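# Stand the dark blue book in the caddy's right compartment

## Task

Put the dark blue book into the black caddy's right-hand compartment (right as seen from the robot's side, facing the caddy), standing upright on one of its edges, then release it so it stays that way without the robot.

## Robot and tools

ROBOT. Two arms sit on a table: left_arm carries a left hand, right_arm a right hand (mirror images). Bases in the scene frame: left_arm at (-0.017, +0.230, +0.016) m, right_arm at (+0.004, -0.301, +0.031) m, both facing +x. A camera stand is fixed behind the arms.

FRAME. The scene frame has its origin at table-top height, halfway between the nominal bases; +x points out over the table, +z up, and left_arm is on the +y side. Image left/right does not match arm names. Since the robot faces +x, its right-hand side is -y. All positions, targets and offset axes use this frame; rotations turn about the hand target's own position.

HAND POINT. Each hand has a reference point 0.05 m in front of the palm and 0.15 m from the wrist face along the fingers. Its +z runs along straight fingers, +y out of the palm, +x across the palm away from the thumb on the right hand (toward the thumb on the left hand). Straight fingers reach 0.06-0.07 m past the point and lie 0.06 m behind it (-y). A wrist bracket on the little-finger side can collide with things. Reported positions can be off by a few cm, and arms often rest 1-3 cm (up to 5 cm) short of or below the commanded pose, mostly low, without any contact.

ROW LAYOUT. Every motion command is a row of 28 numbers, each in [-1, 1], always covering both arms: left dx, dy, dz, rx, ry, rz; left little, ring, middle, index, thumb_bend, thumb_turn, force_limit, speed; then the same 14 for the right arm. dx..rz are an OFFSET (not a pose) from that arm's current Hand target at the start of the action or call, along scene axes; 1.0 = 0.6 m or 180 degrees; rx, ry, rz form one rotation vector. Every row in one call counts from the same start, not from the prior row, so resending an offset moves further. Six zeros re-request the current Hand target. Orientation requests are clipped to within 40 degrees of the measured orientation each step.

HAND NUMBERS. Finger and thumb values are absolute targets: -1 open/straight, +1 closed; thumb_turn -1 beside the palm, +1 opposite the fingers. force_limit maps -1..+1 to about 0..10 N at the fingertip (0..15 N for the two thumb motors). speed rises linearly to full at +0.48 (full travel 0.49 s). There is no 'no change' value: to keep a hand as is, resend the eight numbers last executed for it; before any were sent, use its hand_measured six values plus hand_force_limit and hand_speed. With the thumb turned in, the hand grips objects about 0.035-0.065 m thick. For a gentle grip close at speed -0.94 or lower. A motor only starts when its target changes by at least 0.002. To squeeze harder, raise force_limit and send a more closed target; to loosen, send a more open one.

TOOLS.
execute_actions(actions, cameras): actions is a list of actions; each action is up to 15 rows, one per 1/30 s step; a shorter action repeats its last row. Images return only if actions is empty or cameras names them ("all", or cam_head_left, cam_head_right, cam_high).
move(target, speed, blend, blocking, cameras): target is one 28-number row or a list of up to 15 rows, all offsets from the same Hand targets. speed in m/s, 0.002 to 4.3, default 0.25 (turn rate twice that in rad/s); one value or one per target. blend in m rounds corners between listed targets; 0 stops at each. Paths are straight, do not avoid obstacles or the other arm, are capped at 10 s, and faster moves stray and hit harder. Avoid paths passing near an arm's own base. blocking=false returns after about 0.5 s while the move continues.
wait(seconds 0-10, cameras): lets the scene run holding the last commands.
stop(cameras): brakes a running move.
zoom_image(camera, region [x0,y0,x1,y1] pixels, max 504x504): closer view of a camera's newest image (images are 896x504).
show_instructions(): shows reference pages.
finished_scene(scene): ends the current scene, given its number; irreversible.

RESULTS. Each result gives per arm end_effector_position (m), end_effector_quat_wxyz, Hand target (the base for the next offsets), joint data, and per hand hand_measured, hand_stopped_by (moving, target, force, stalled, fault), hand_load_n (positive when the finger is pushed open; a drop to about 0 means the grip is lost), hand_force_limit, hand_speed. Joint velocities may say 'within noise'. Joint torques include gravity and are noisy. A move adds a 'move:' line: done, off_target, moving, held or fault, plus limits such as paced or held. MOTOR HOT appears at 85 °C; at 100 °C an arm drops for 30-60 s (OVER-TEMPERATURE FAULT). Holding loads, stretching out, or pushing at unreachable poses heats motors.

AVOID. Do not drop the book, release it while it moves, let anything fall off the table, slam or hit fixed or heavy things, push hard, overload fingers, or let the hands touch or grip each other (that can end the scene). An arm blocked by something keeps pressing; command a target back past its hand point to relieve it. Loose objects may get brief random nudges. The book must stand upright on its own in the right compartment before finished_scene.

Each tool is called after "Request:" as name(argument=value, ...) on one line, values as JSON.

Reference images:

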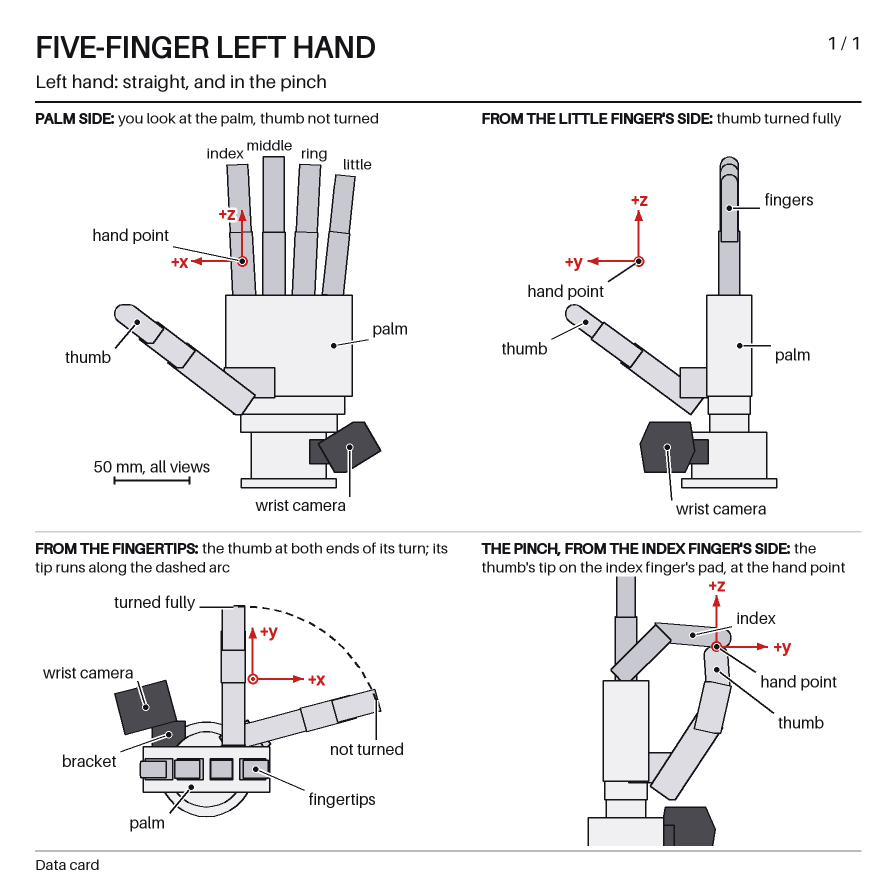

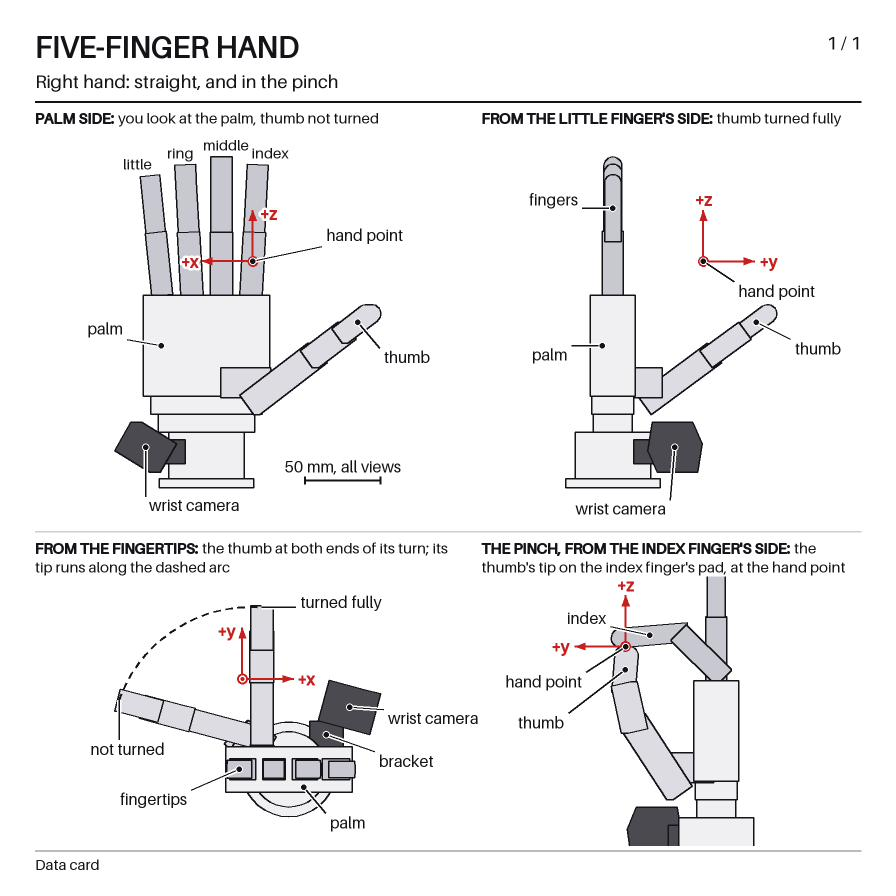

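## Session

Request:
execute_actions(actions=[])

Scene clock: 0.00 s.
left_arm: end_effector_position=(+0.2425, +0.7015, +0.3006) hand_measured=(-1.000, -1.000, -1.000, -1.000, -1.000, -1.000) hand_load_n=(+0.0, +0.0, +0.0, +0.0, +0.0, +0.0) hand_stopped_by=(target, target, target, target, target, target) hand_force_limit=0.00 hand_speed=-0.80 end_effector_quat_wxyz=(-0.007, +0.867, +0.494, +0.063) | right_arm: end_effector_position=(+0.4620, -0.6644, +0.3051) hand_measured=(-1.000, -1.000, -1.000, -1.000, -1.000, -1.000) hand_load_n=(+0.0, +0.0, +0.0, +0.0, +0.0, +0.0) hand_stopped_by=(target, target, target, target, target, target) hand_force_limit=0.00 hand_speed=-0.80 end_effector_quat_wxyz=(+0.060, +0.754, -0.635, +0.156)
Joint positions: left_arm=[1.219 1.61 1.708 -1.564 0.07 -1.398] | right_arm=[-0.584 1.848 2.027 -1.45 0.154 -0.778]
Joint velocities: within noise
Joint torques (N m): no reading
Heat: left arm: hottest elbow 31 °C; right arm: hottest elbow 30 °C.
Hand target: left_arm +0.2445, +0.7067, +0.3114; -0.015, +0.866, +0.494, +0.073 | right_arm +0.4663, -0.6673, +0.3220; +0.058, +0.751, -0.634, +0.176

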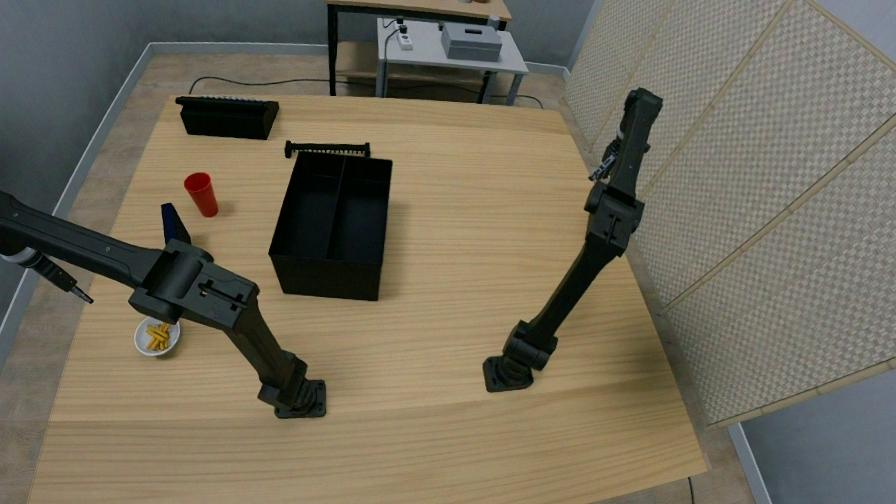

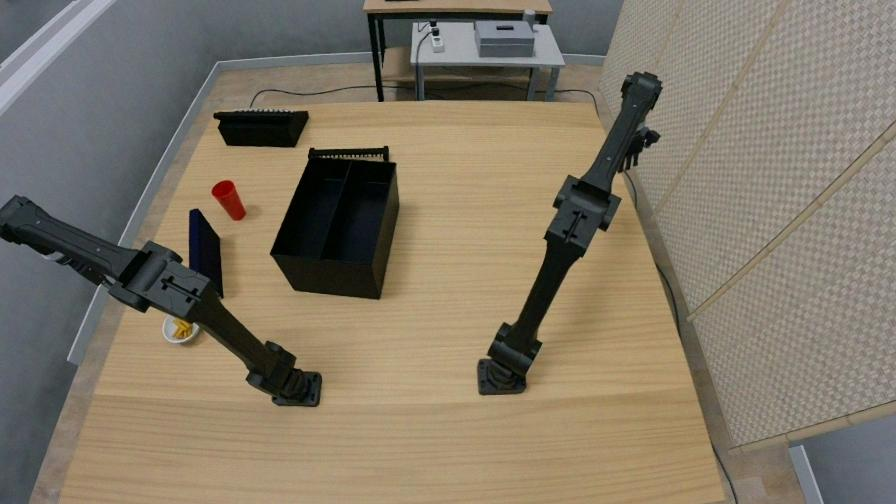

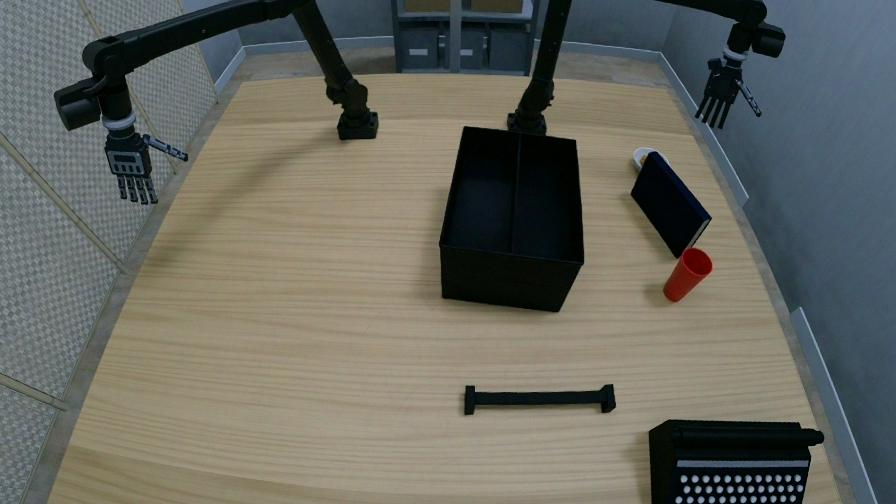

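Request:
zoom_image(camera="cam_high", region=[600, 120, 760, 300])

Request:
zoom_image(camera="cam_head_right", region=[140, 170, 280, 350])

Request:
zoom_image(camera="cam_head_left", region=[100, 170, 280, 370])

Request:
zoom_image(camera="cam_high", region=[420, 100, 640, 340])

Scaled by 2.800 from the camera's 896x504 image, which has a finer 1280x720 frame.

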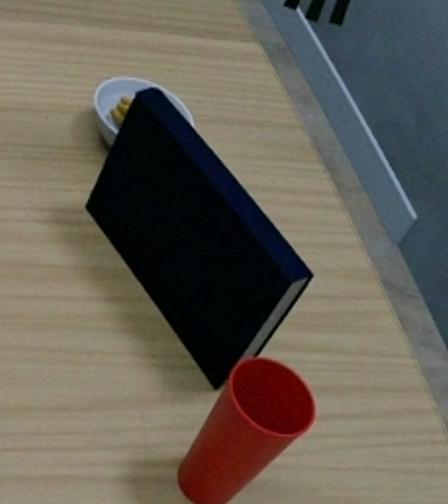

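Scaled by 2.800 from the camera's 896x504 image, which has a finer 1280x720 frame.

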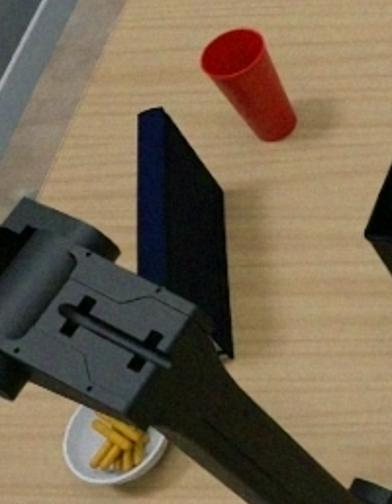

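Scaled by 2.520 from the camera's 896x504 image, which has a finer 1280x720 frame.

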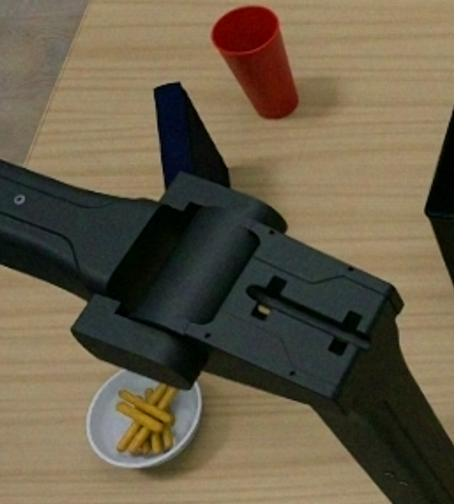

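Scaled by 2.100 from the camera's 896x504 image, which has a finer 1280x720 frame.

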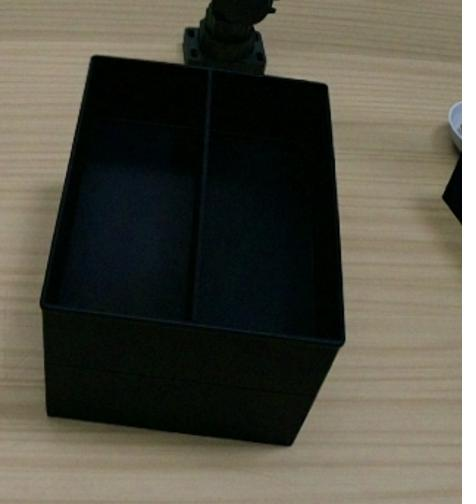

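Request:
move(target=[0.216,-0.221,-0.086,-0.0172,0.0453,-0.2273,-1,-1,-1,-1,-1,1,0,0.4,0,0,0,0,0,0,-1,-1,-1,-1,-1,-1,0,-0.8], speed=0.25, cameras=["all"])

Request:
zoom_image(camera="cam_high", region=[600, 100, 760, 280])

Request:
zoom_image(camera="cam_head_left", region=[80, 120, 280, 340])

Request:
zoom_image(camera="cam_head_right", region=[100, 120, 300, 340])

Scene clock: 4.13 s.
left_arm: end_effector_position=(+0.3707, +0.5697, +0.2526) hand_measured=(-1.000, -1.000, -1.000, -1.000, -1.000, +1.000) hand_load_n=(-0.5, +0.0, +0.0, +0.0, +0.0, +0.0) hand_stopped_by=(target, target, target, target, target, target) hand_force_limit=0.00 hand_speed=0.40 end_effector_quat_wxyz=(+0.004, +0.986, +0.165, -0.004) | right_arm: end_effector_position=(+0.4620, -0.6644, +0.3051) hand_measured=(-1.000, -1.000, -1.000, -1.000, -1.000, -1.000) hand_load_n=(+0.0, +0.0, +0.0, +0.0, +0.0, +0.0) hand_stopped_by=(target, target, target, target, target, target) hand_force_limit=0.00 hand_speed=-0.80 end_effector_quat_wxyz=(+0.060, +0.754, -0.635, +0.156)
Joint positions: left_arm=[0.857 1.692 1.708 -1.598 0.002 -1.05] | right_arm=[-0.584 1.848 2.027 -1.45 0.154 -0.778]
Joint torques (N m): left_arm=[0.5 -14.62 9.94 0.18 0.01 0.2] | right_arm=[1.49 -18.32 11.67 0.69 0.09 0.03]
Heat: left arm: hottest elbow 31 °C; right arm: hottest elbow 30 °C.
Hand target: left_arm +0.3741, +0.5741, +0.2596; +0.000, +0.987, +0.159, +0.000 | right_arm +0.4663, -0.6673, +0.3220; +0.058, +0.751, -0.634, +0.176
Off the commanded pose: left_arm 0.009 m, 1 deg | right_arm 0.018 m, 2 deg.
move: off_target (right_arm)

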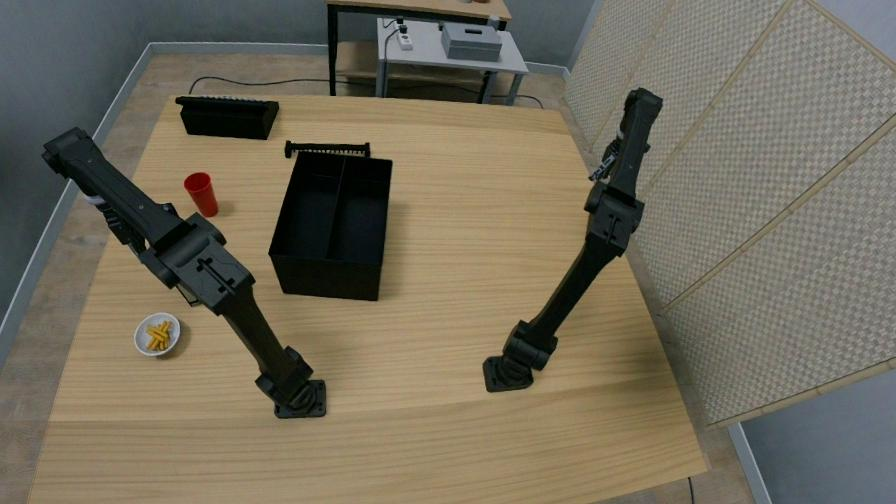

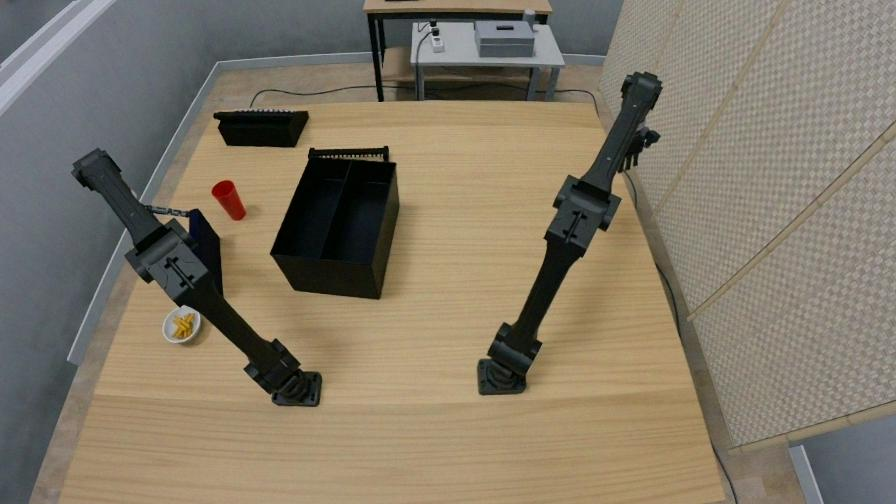

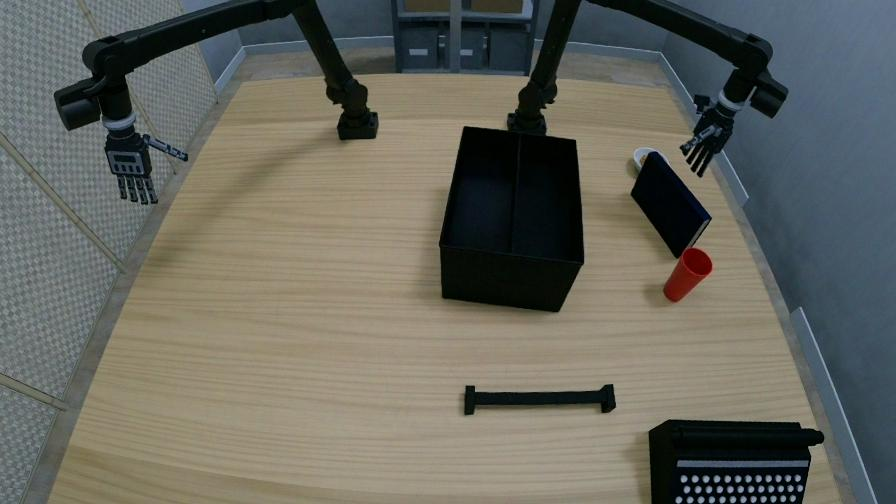

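Scaled by 2.800 from the camera's 896x504 image, which has a finer 1280x720 frame.

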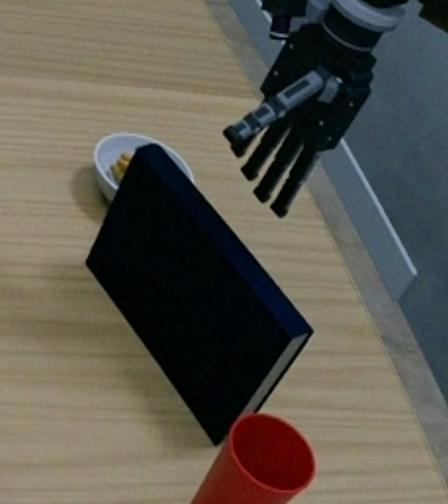

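Scaled by 2.291 from the camera's 896x504 image, which has a finer 1280x720 frame.

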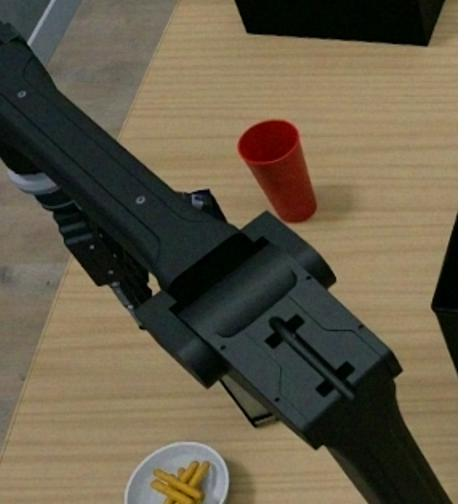

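Scaled by 2.291 from the camera's 896x504 image, which has a finer 1280x720 frame.

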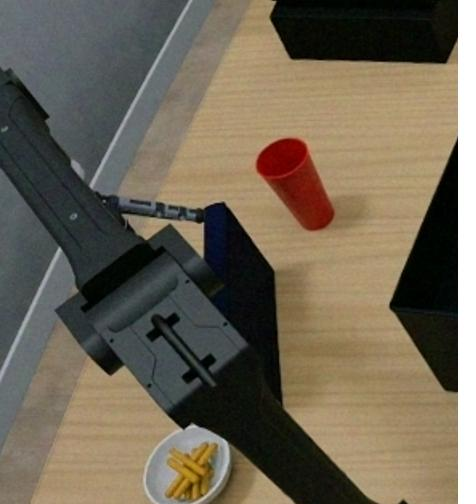

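Request:
move(target=[-0.002,0.007,-0.05,0,0,0,-1,-1,-1,-1,-1,1,0,0.4,0,0,0,0,0,0,-1,-1,-1,-1,-1,-1,0,-0.8], speed=0.12, cameras=["all"])

Request:
zoom_image(camera="cam_high", region=[620, 120, 740, 260])

Request:
zoom_image(camera="cam_head_right", region=[120, 150, 260, 310])

Request:
zoom_image(camera="cam_head_left", region=[90, 170, 230, 330])

Scene clock: 6.27 s.
left_arm: end_effector_position=(+0.3747, +0.5743, +0.2368) hand_measured=(-1.000, -1.000, -1.000, -1.000, -1.000, +1.000) hand_load_n=(+0.0, +0.0, +0.0, +0.0, +0.0, +0.5) hand_stopped_by=(target, target, target, target, target, target) hand_force_limit=0.00 hand_speed=0.40 end_effector_quat_wxyz=(-0.001, +0.987, +0.161, +0.002) | right_arm: end_effector_position=(+0.4620, -0.6644, +0.3051) hand_measured=(-1.000, -1.000, -1.000, -1.000, -1.000, -1.000) hand_load_n=(+0.0, +0.0, +0.0, +0.0, +0.0, +0.0) hand_stopped_by=(target, target, target, target, target, target) hand_force_limit=0.00 hand_speed=-0.80 end_effector_quat_wxyz=(+0.060, +0.754, -0.635, +0.156)
Joint positions: left_arm=[0.857 1.699 1.675 -1.543 0.002 -1.043] | right_arm=[-0.584 1.848 2.027 -1.45 0.154 -0.778]
Joint torques (N m): left_arm=[1.08 -14.62 7.34 0.98 0.01 0.2] | right_arm=[1.32 -18.26 11.7 0.68 0.08 0.04]
Heat: left arm: hottest elbow 31 °C; right arm: hottest elbow 30 °C.
Hand target: left_arm +0.3730, +0.5784, +0.2297; +0.000, +0.987, +0.159, +0.000 | right_arm +0.4663, -0.6673, +0.3220; +0.058, +0.751, -0.634, +0.176
Off the commanded pose: left_arm 0.008 m, 0 deg | right_arm 0.018 m, 2 deg.
move: off_target (right_arm)

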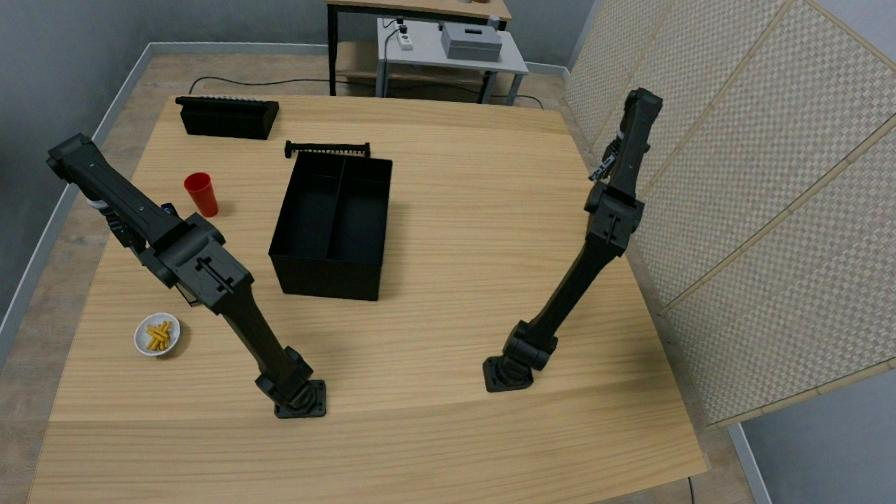

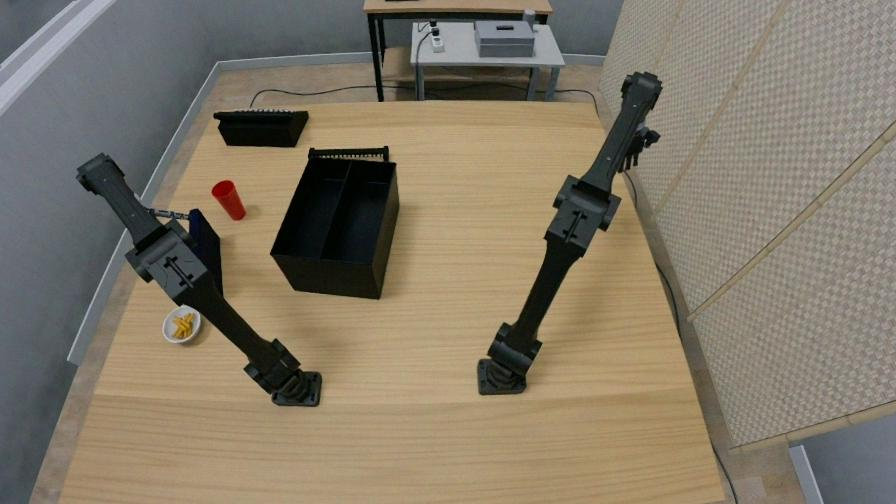

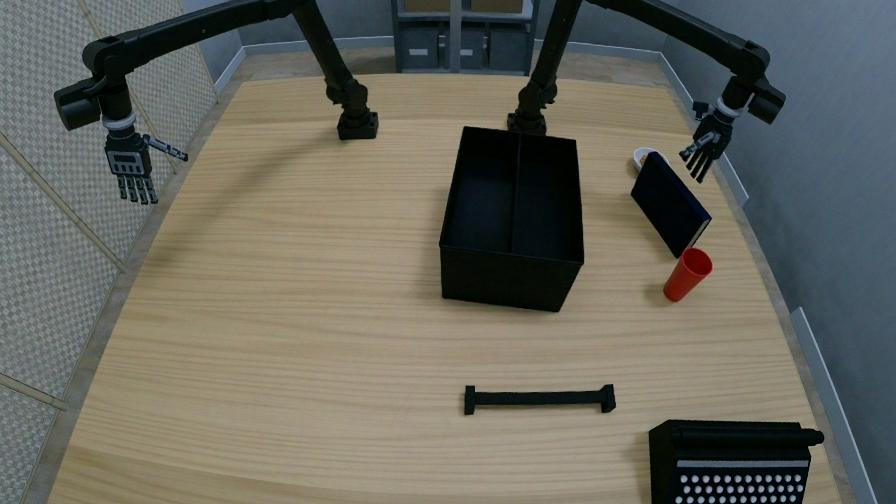

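Scaled by 3.600 from the camera's 896x504 image, which has a finer 1280x720 frame.

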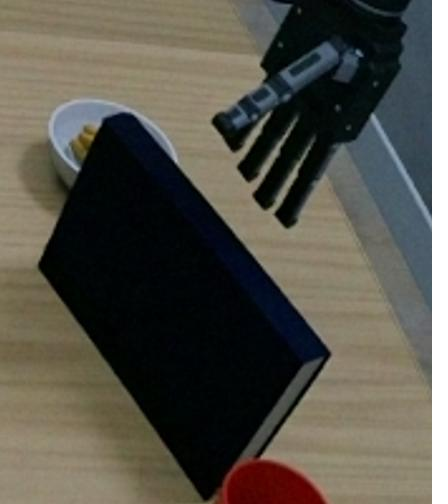

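Scaled by 3.150 from the camera's 896x504 image, which has a finer 1280x720 frame.

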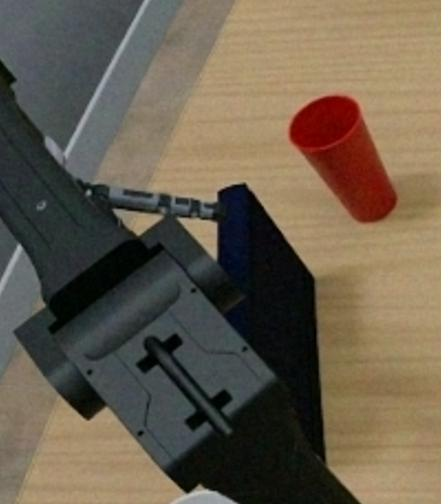

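Scaled by 3.150 from the camera's 896x504 image, which has a finer 1280x720 frame.

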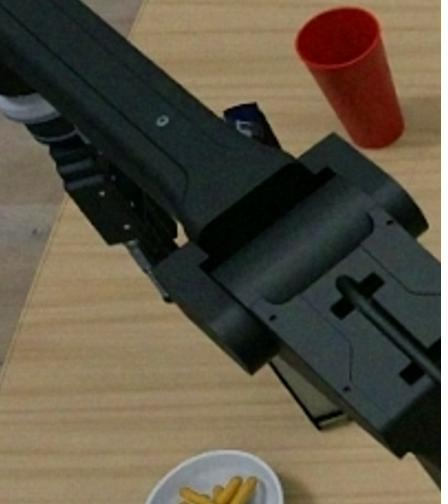

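Request:
move(target=[[-0.004,0.0127,0,0,0,0,-1,-1,-1,-1,-1,1,0,0.4,0,0,0,0,0,0,-1,-1,-1,-1,-1,-1,0,-0.8],[-0.004,0.0127,-0.115,0,0,0,-1,-1,-1,-1,-1,1,0,0.4,0,0,0,0,0,0,-1,-1,-1,-1,-1,-1,0,-0.8]], speed=0.12, blend=[0.005,0], cameras=["all"])

Request:
zoom_image(camera="cam_high", region=[620, 120, 740, 260])

Request:
zoom_image(camera="cam_head_right", region=[120, 150, 260, 310])

Request:
zoom_image(camera="cam_head_left", region=[90, 170, 230, 330])

Scene clock: 9.53 s.
left_arm: end_effector_position=(+0.3728, +0.5822, +0.1657) hand_measured=(-1.000, -1.000, -1.000, -1.000, -1.000, +1.000) hand_load_n=(+0.0, +0.0, +0.0, +0.0, +0.0, +0.0) hand_stopped_by=(target, target, target, target, target, target) hand_force_limit=0.00 hand_speed=0.40 end_effector_quat_wxyz=(+0.001, +0.987, +0.161, +0.000) | right_arm: end_effector_position=(+0.4620, -0.6644, +0.3051) hand_measured=(-1.000, -1.000, -1.000, -1.000, -1.000, -1.000) hand_load_n=(+0.0, +0.0, +0.0, +0.0, +0.0, +0.0) hand_stopped_by=(target, target, target, target, target, target) hand_force_limit=0.00 hand_speed=-0.80 end_effector_quat_wxyz=(+0.060, +0.754, -0.635, +0.156)
Joint positions: left_arm=[0.87 1.736 1.537 -1.372 0.002 -1.029] | right_arm=[-0.584 1.848 2.027 -1.45 0.154 -0.778]
Joint torques (N m): left_arm=[1.08 -15.03 7.25 1.05 0.02 0.19] | right_arm=[1.49 -18.32 11.69 0.69 0.09 0.04]
Heat: left arm: hottest elbow 32 °C; right arm: hottest elbow 31 °C.
Hand target: left_arm +0.3704, +0.5860, +0.1606; +0.000, +0.987, +0.159, +0.000 | right_arm +0.4663, -0.6673, +0.3220; +0.058, +0.751, -0.634, +0.176
Off the commanded pose: left_arm 0.007 m, 0 deg | right_arm 0.018 m, 2 deg.
move: off_target (right_arm); blend cut to 0.004 m at target 1

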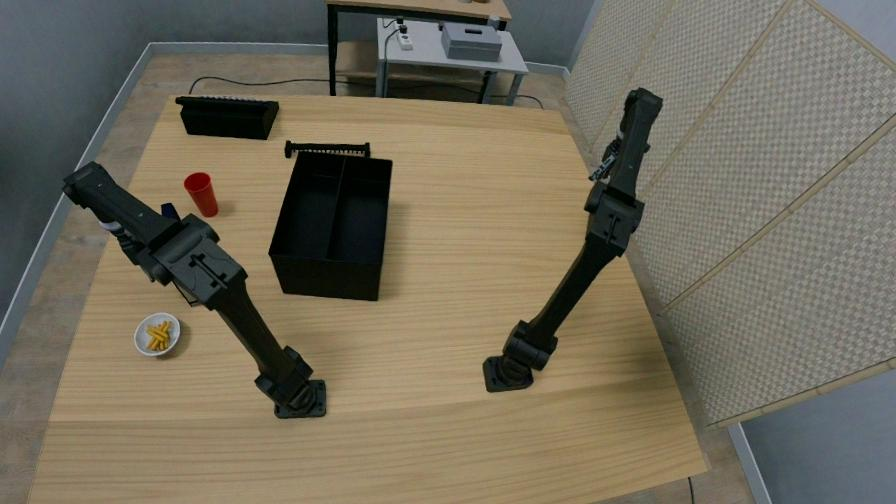

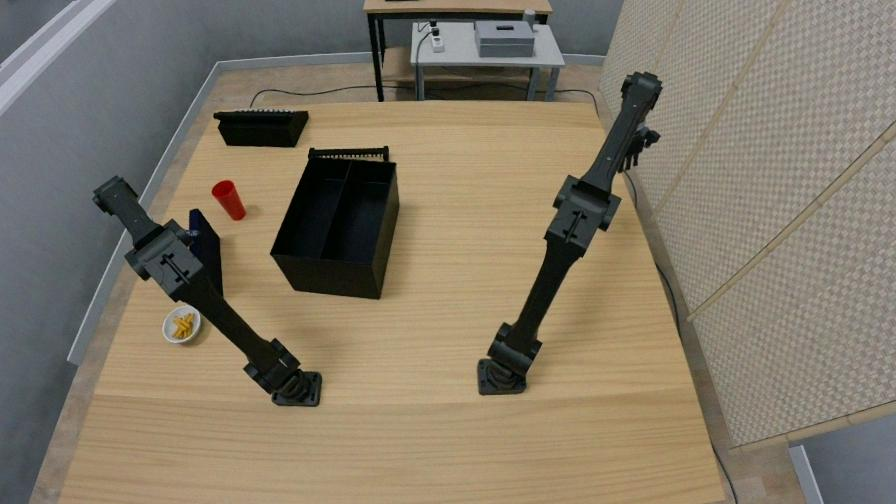

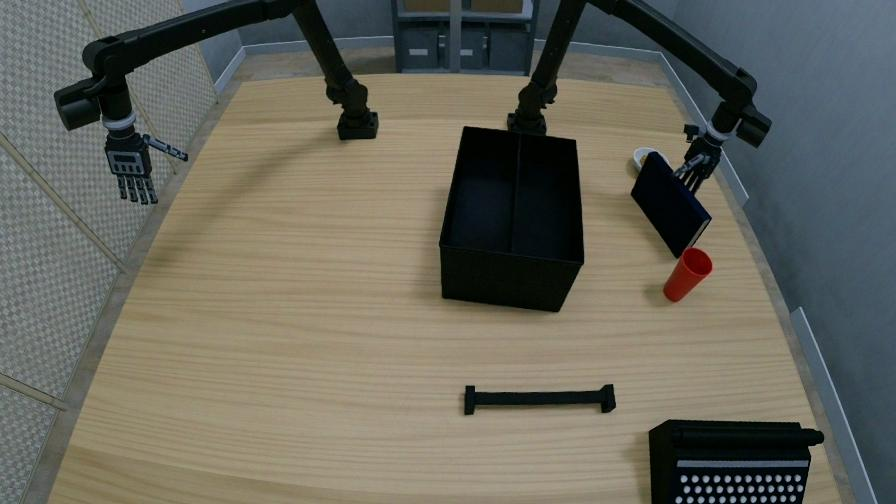

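Scaled by 3.600 from the camera's 896x504 image, which has a finer 1280x720 frame.

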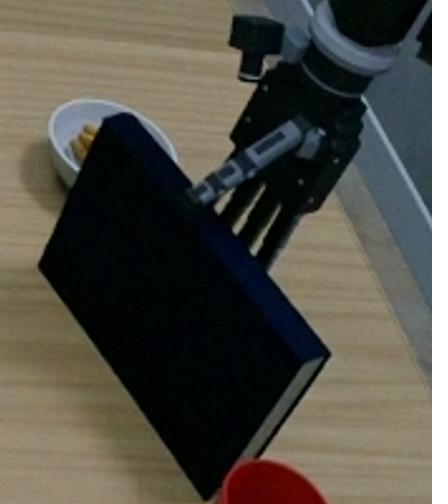

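Scaled by 3.150 from the camera's 896x504 image, which has a finer 1280x720 frame.

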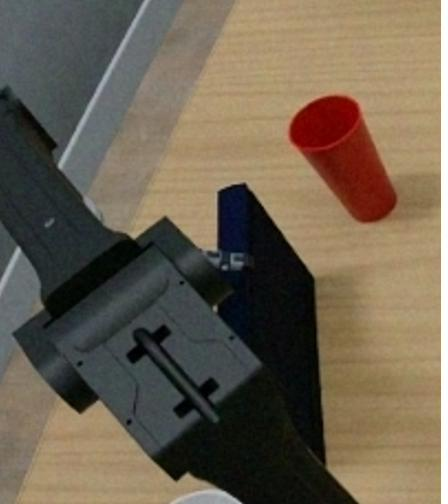

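Scaled by 3.150 from the camera's 896x504 image, which has a finer 1280x720 frame.

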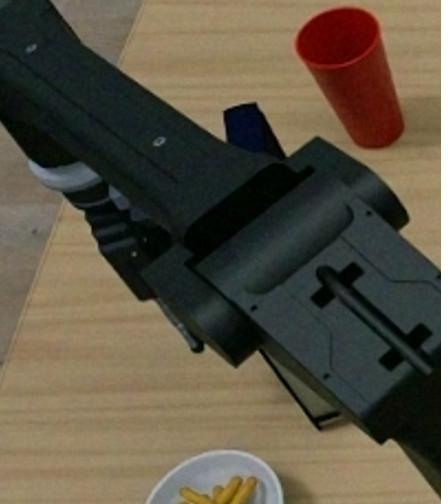

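Request:
move(target=[0,0,-0.068,0,0,0,-1,-1,-1,-1,-1,1,0,0.4,0,0,0,0,0,0,-1,-1,-1,-1,-1,-1,0,-0.8], speed=0.08, cameras=["all"])

Request:
zoom_image(camera="cam_high", region=[630, 130, 730, 250])

Request:
zoom_image(camera="cam_head_right", region=[160, 180, 260, 300])

Request:
zoom_image(camera="cam_head_left", region=[90, 170, 230, 330])

Scene clock: 11.20 s.
left_arm: end_effector_position=(+0.3738, +0.5826, +0.1355) hand_measured=(-1.000, -1.000, -1.000, -1.000, -1.000, +1.000) hand_load_n=(+0.0, +0.0, +0.0, +0.0, +0.5, -1.5) hand_stopped_by=(target, target, target, target, target, target) hand_force_limit=0.00 hand_speed=0.40 end_effector_quat_wxyz=(-0.001, +0.988, +0.156, +0.007) | right_arm: end_effector_position=(+0.4620, -0.6644, +0.3051) hand_measured=(-1.000, -1.000, -1.000, -1.000, -1.000, -1.000) hand_load_n=(+0.0, +0.0, +0.0, +0.0, +0.0, +0.0) hand_stopped_by=(target, target, target, target, target, target) hand_force_limit=0.00 hand_speed=-0.80 end_effector_quat_wxyz=(+0.060, +0.754, -0.635, +0.156)
Joint positions: left_arm=[0.87 1.75 1.474 -1.282 0.007 -1.02] | right_arm=[-0.584 1.848 2.027 -1.45 0.154 -0.778]
Joint torques (N m): left_arm=[1.08 -14.15 6.31 1.37 -0.15 0.07] | right_arm=[1.44 -18.26 11.67 0.7 0.09 0.03]
Heat: left arm: hottest elbow 32 °C; right arm: hottest elbow 31 °C.
Hand target: left_arm +0.3705, +0.5861, +0.1200; +0.000, +0.987, +0.160, +0.000 | right_arm +0.4663, -0.6673, +0.3220; +0.058, +0.751, -0.634, +0.176
Off the commanded pose: left_arm 0.016 m, 1 deg | right_arm 0.018 m, 2 deg.
move: off_target (left_arm, right_arm)

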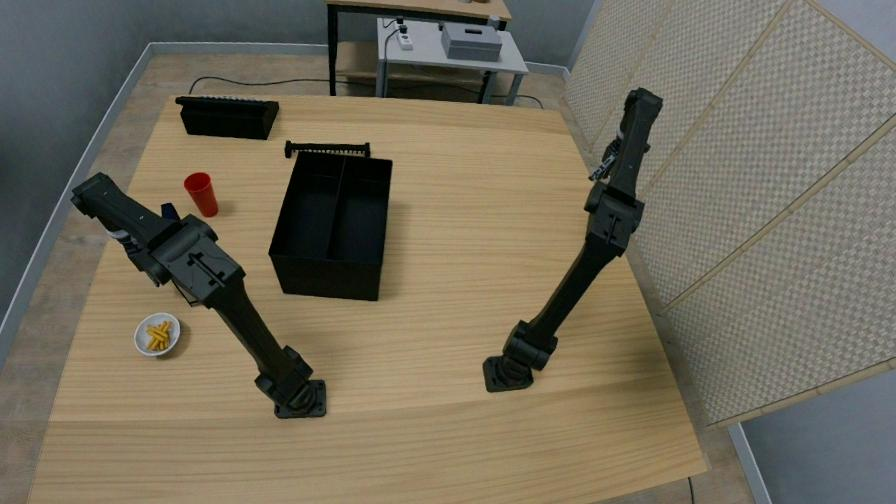

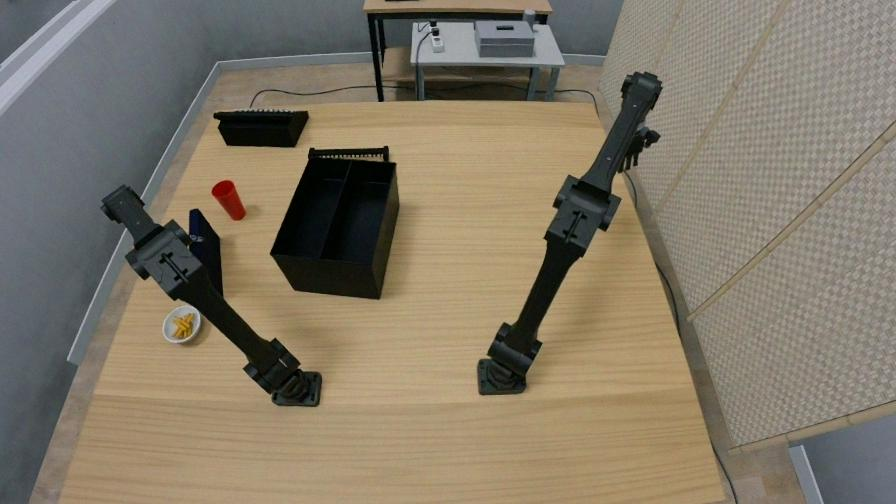

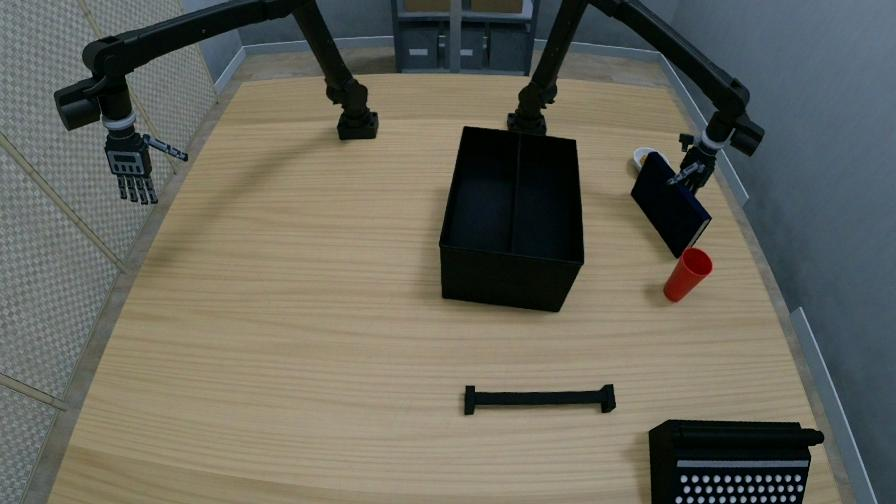

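Scaled by 4.200 from the camera's 896x504 image, which has a finer 1280x720 frame.

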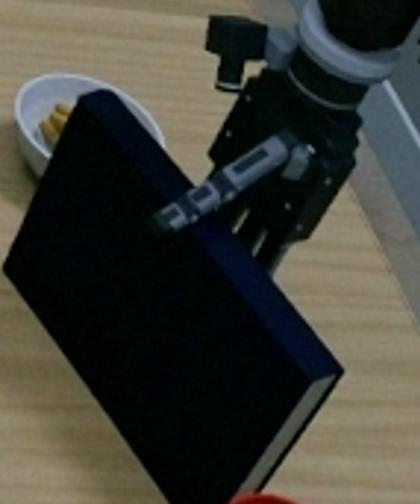

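Scaled by 4.200 from the camera's 896x504 image, which has a finer 1280x720 frame.

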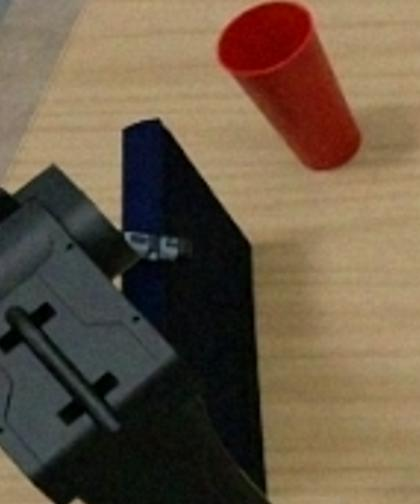

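Scaled by 3.150 from the camera's 896x504 image, which has a finer 1280x720 frame.

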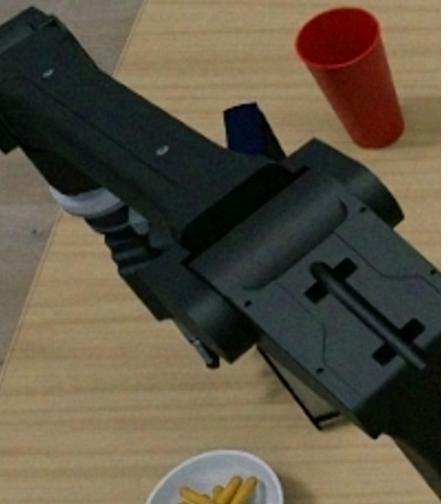

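Request:
move(target=[[0,0,0.06,0,0,0,-1,-1,-1,-1,-1,1,0,0.4,0,0,0,0,0,0,-1,-1,-1,-1,-1,-1,0,-0.8],[0.0148,-0.0442,0.055,0,0,0,-1,-1,-1,-1,-1,1,0,0.4,0,0,0,0,0,0,-1,-1,-1,-1,-1,-1,0,-0.8]], speed=0.1, cameras=["all"])

Request:
zoom_image(camera="cam_high", region=[630, 130, 730, 250])

Request:
zoom_image(camera="cam_head_right", region=[160, 180, 260, 300])

Request:
zoom_image(camera="cam_head_left", region=[90, 170, 230, 330])

Scene clock: 13.43 s.
left_arm: end_effector_position=(+0.3776, +0.5594, +0.1510) hand_measured=(-1.000, -1.000, -1.000, -1.000, -1.000, +1.000) hand_load_n=(+0.0, +0.0, +0.0, +0.0, +0.0, -0.5) hand_stopped_by=(target, target, target, target, target, target) hand_force_limit=0.00 hand_speed=0.40 end_effector_quat_wxyz=(+0.004, +0.988, +0.156, -0.004) | right_arm: end_effector_position=(+0.4620, -0.6644, +0.3051) hand_measured=(-1.000, -1.000, -1.000, -1.000, -1.000, -1.000) hand_load_n=(+0.0, +0.0, +0.0, +0.0, +0.0, +0.0) hand_stopped_by=(target, target, target, target, target, target) hand_force_limit=0.00 hand_speed=-0.80 end_effector_quat_wxyz=(+0.060, +0.754, -0.635, +0.156)
Joint positions: left_arm=[0.833 1.718 1.474 -1.338 0.002 -1.055] | right_arm=[-0.584 1.848 2.027 -1.45 0.154 -0.778]
Joint torques (N m): left_arm=[0.21 -15.68 7.2 0.83 0.01 -0.04] | right_arm=[1.49 -18.32 11.69 0.68 0.09 0.04]
Heat: left arm: hottest elbow 32 °C; right arm: hottest elbow 31 °C.
Hand target: left_arm +0.3793, +0.5597, +0.1529; +0.000, +0.987, +0.159, +0.000 | right_arm +0.4663, -0.6673, +0.3220; +0.058, +0.751, -0.634, +0.176
Off the commanded pose: left_arm 0.003 m, 1 deg | right_arm 0.018 m, 2 deg.
move: off_target (right_arm)

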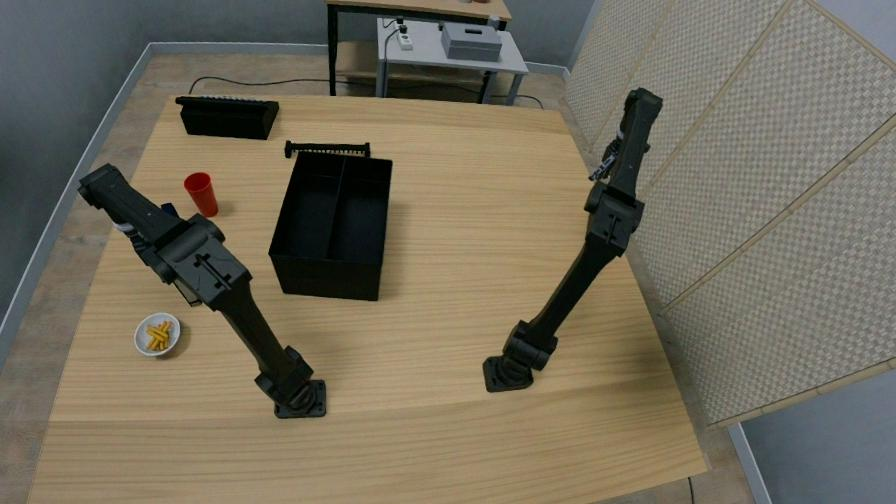

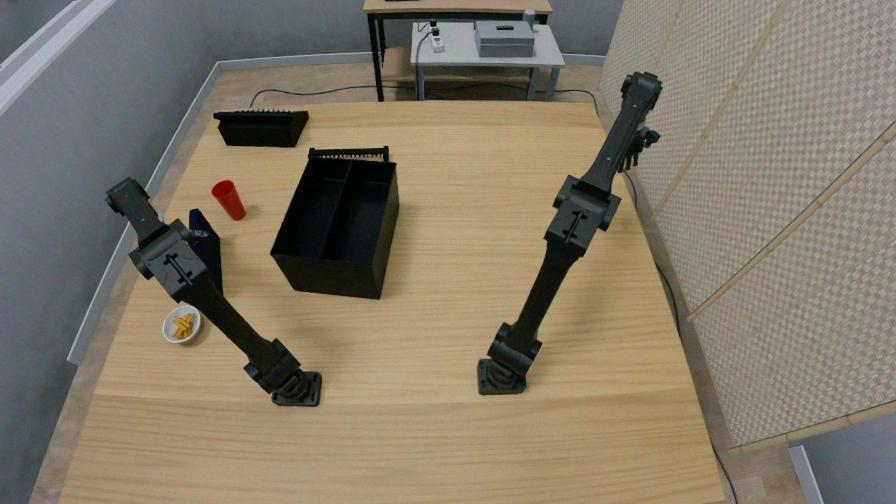

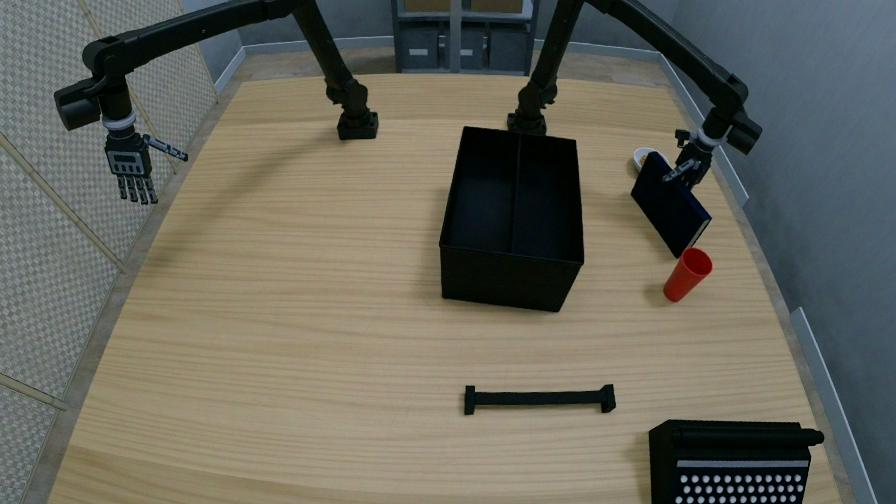

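Scaled by 4.200 from the camera's 896x504 image, which has a finer 1280x720 frame.

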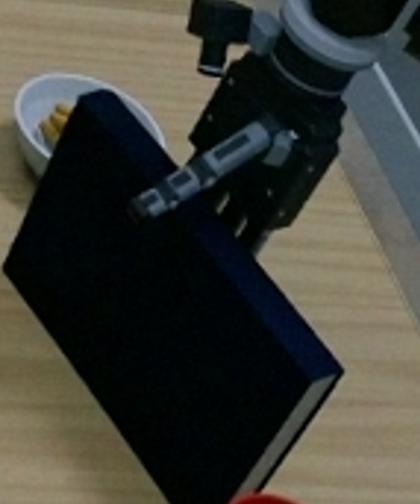

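Scaled by 4.200 from the camera's 896x504 image, which has a finer 1280x720 frame.

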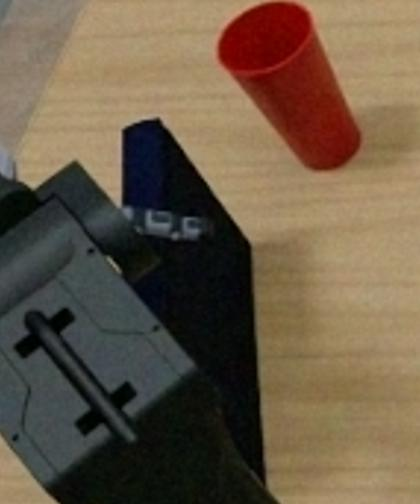

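Scaled by 3.150 from the camera's 896x504 image, which has a finer 1280x720 frame.

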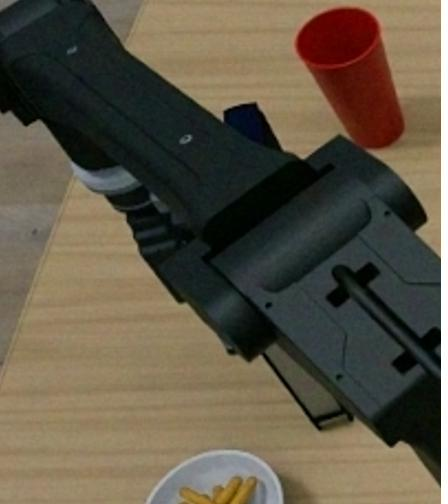

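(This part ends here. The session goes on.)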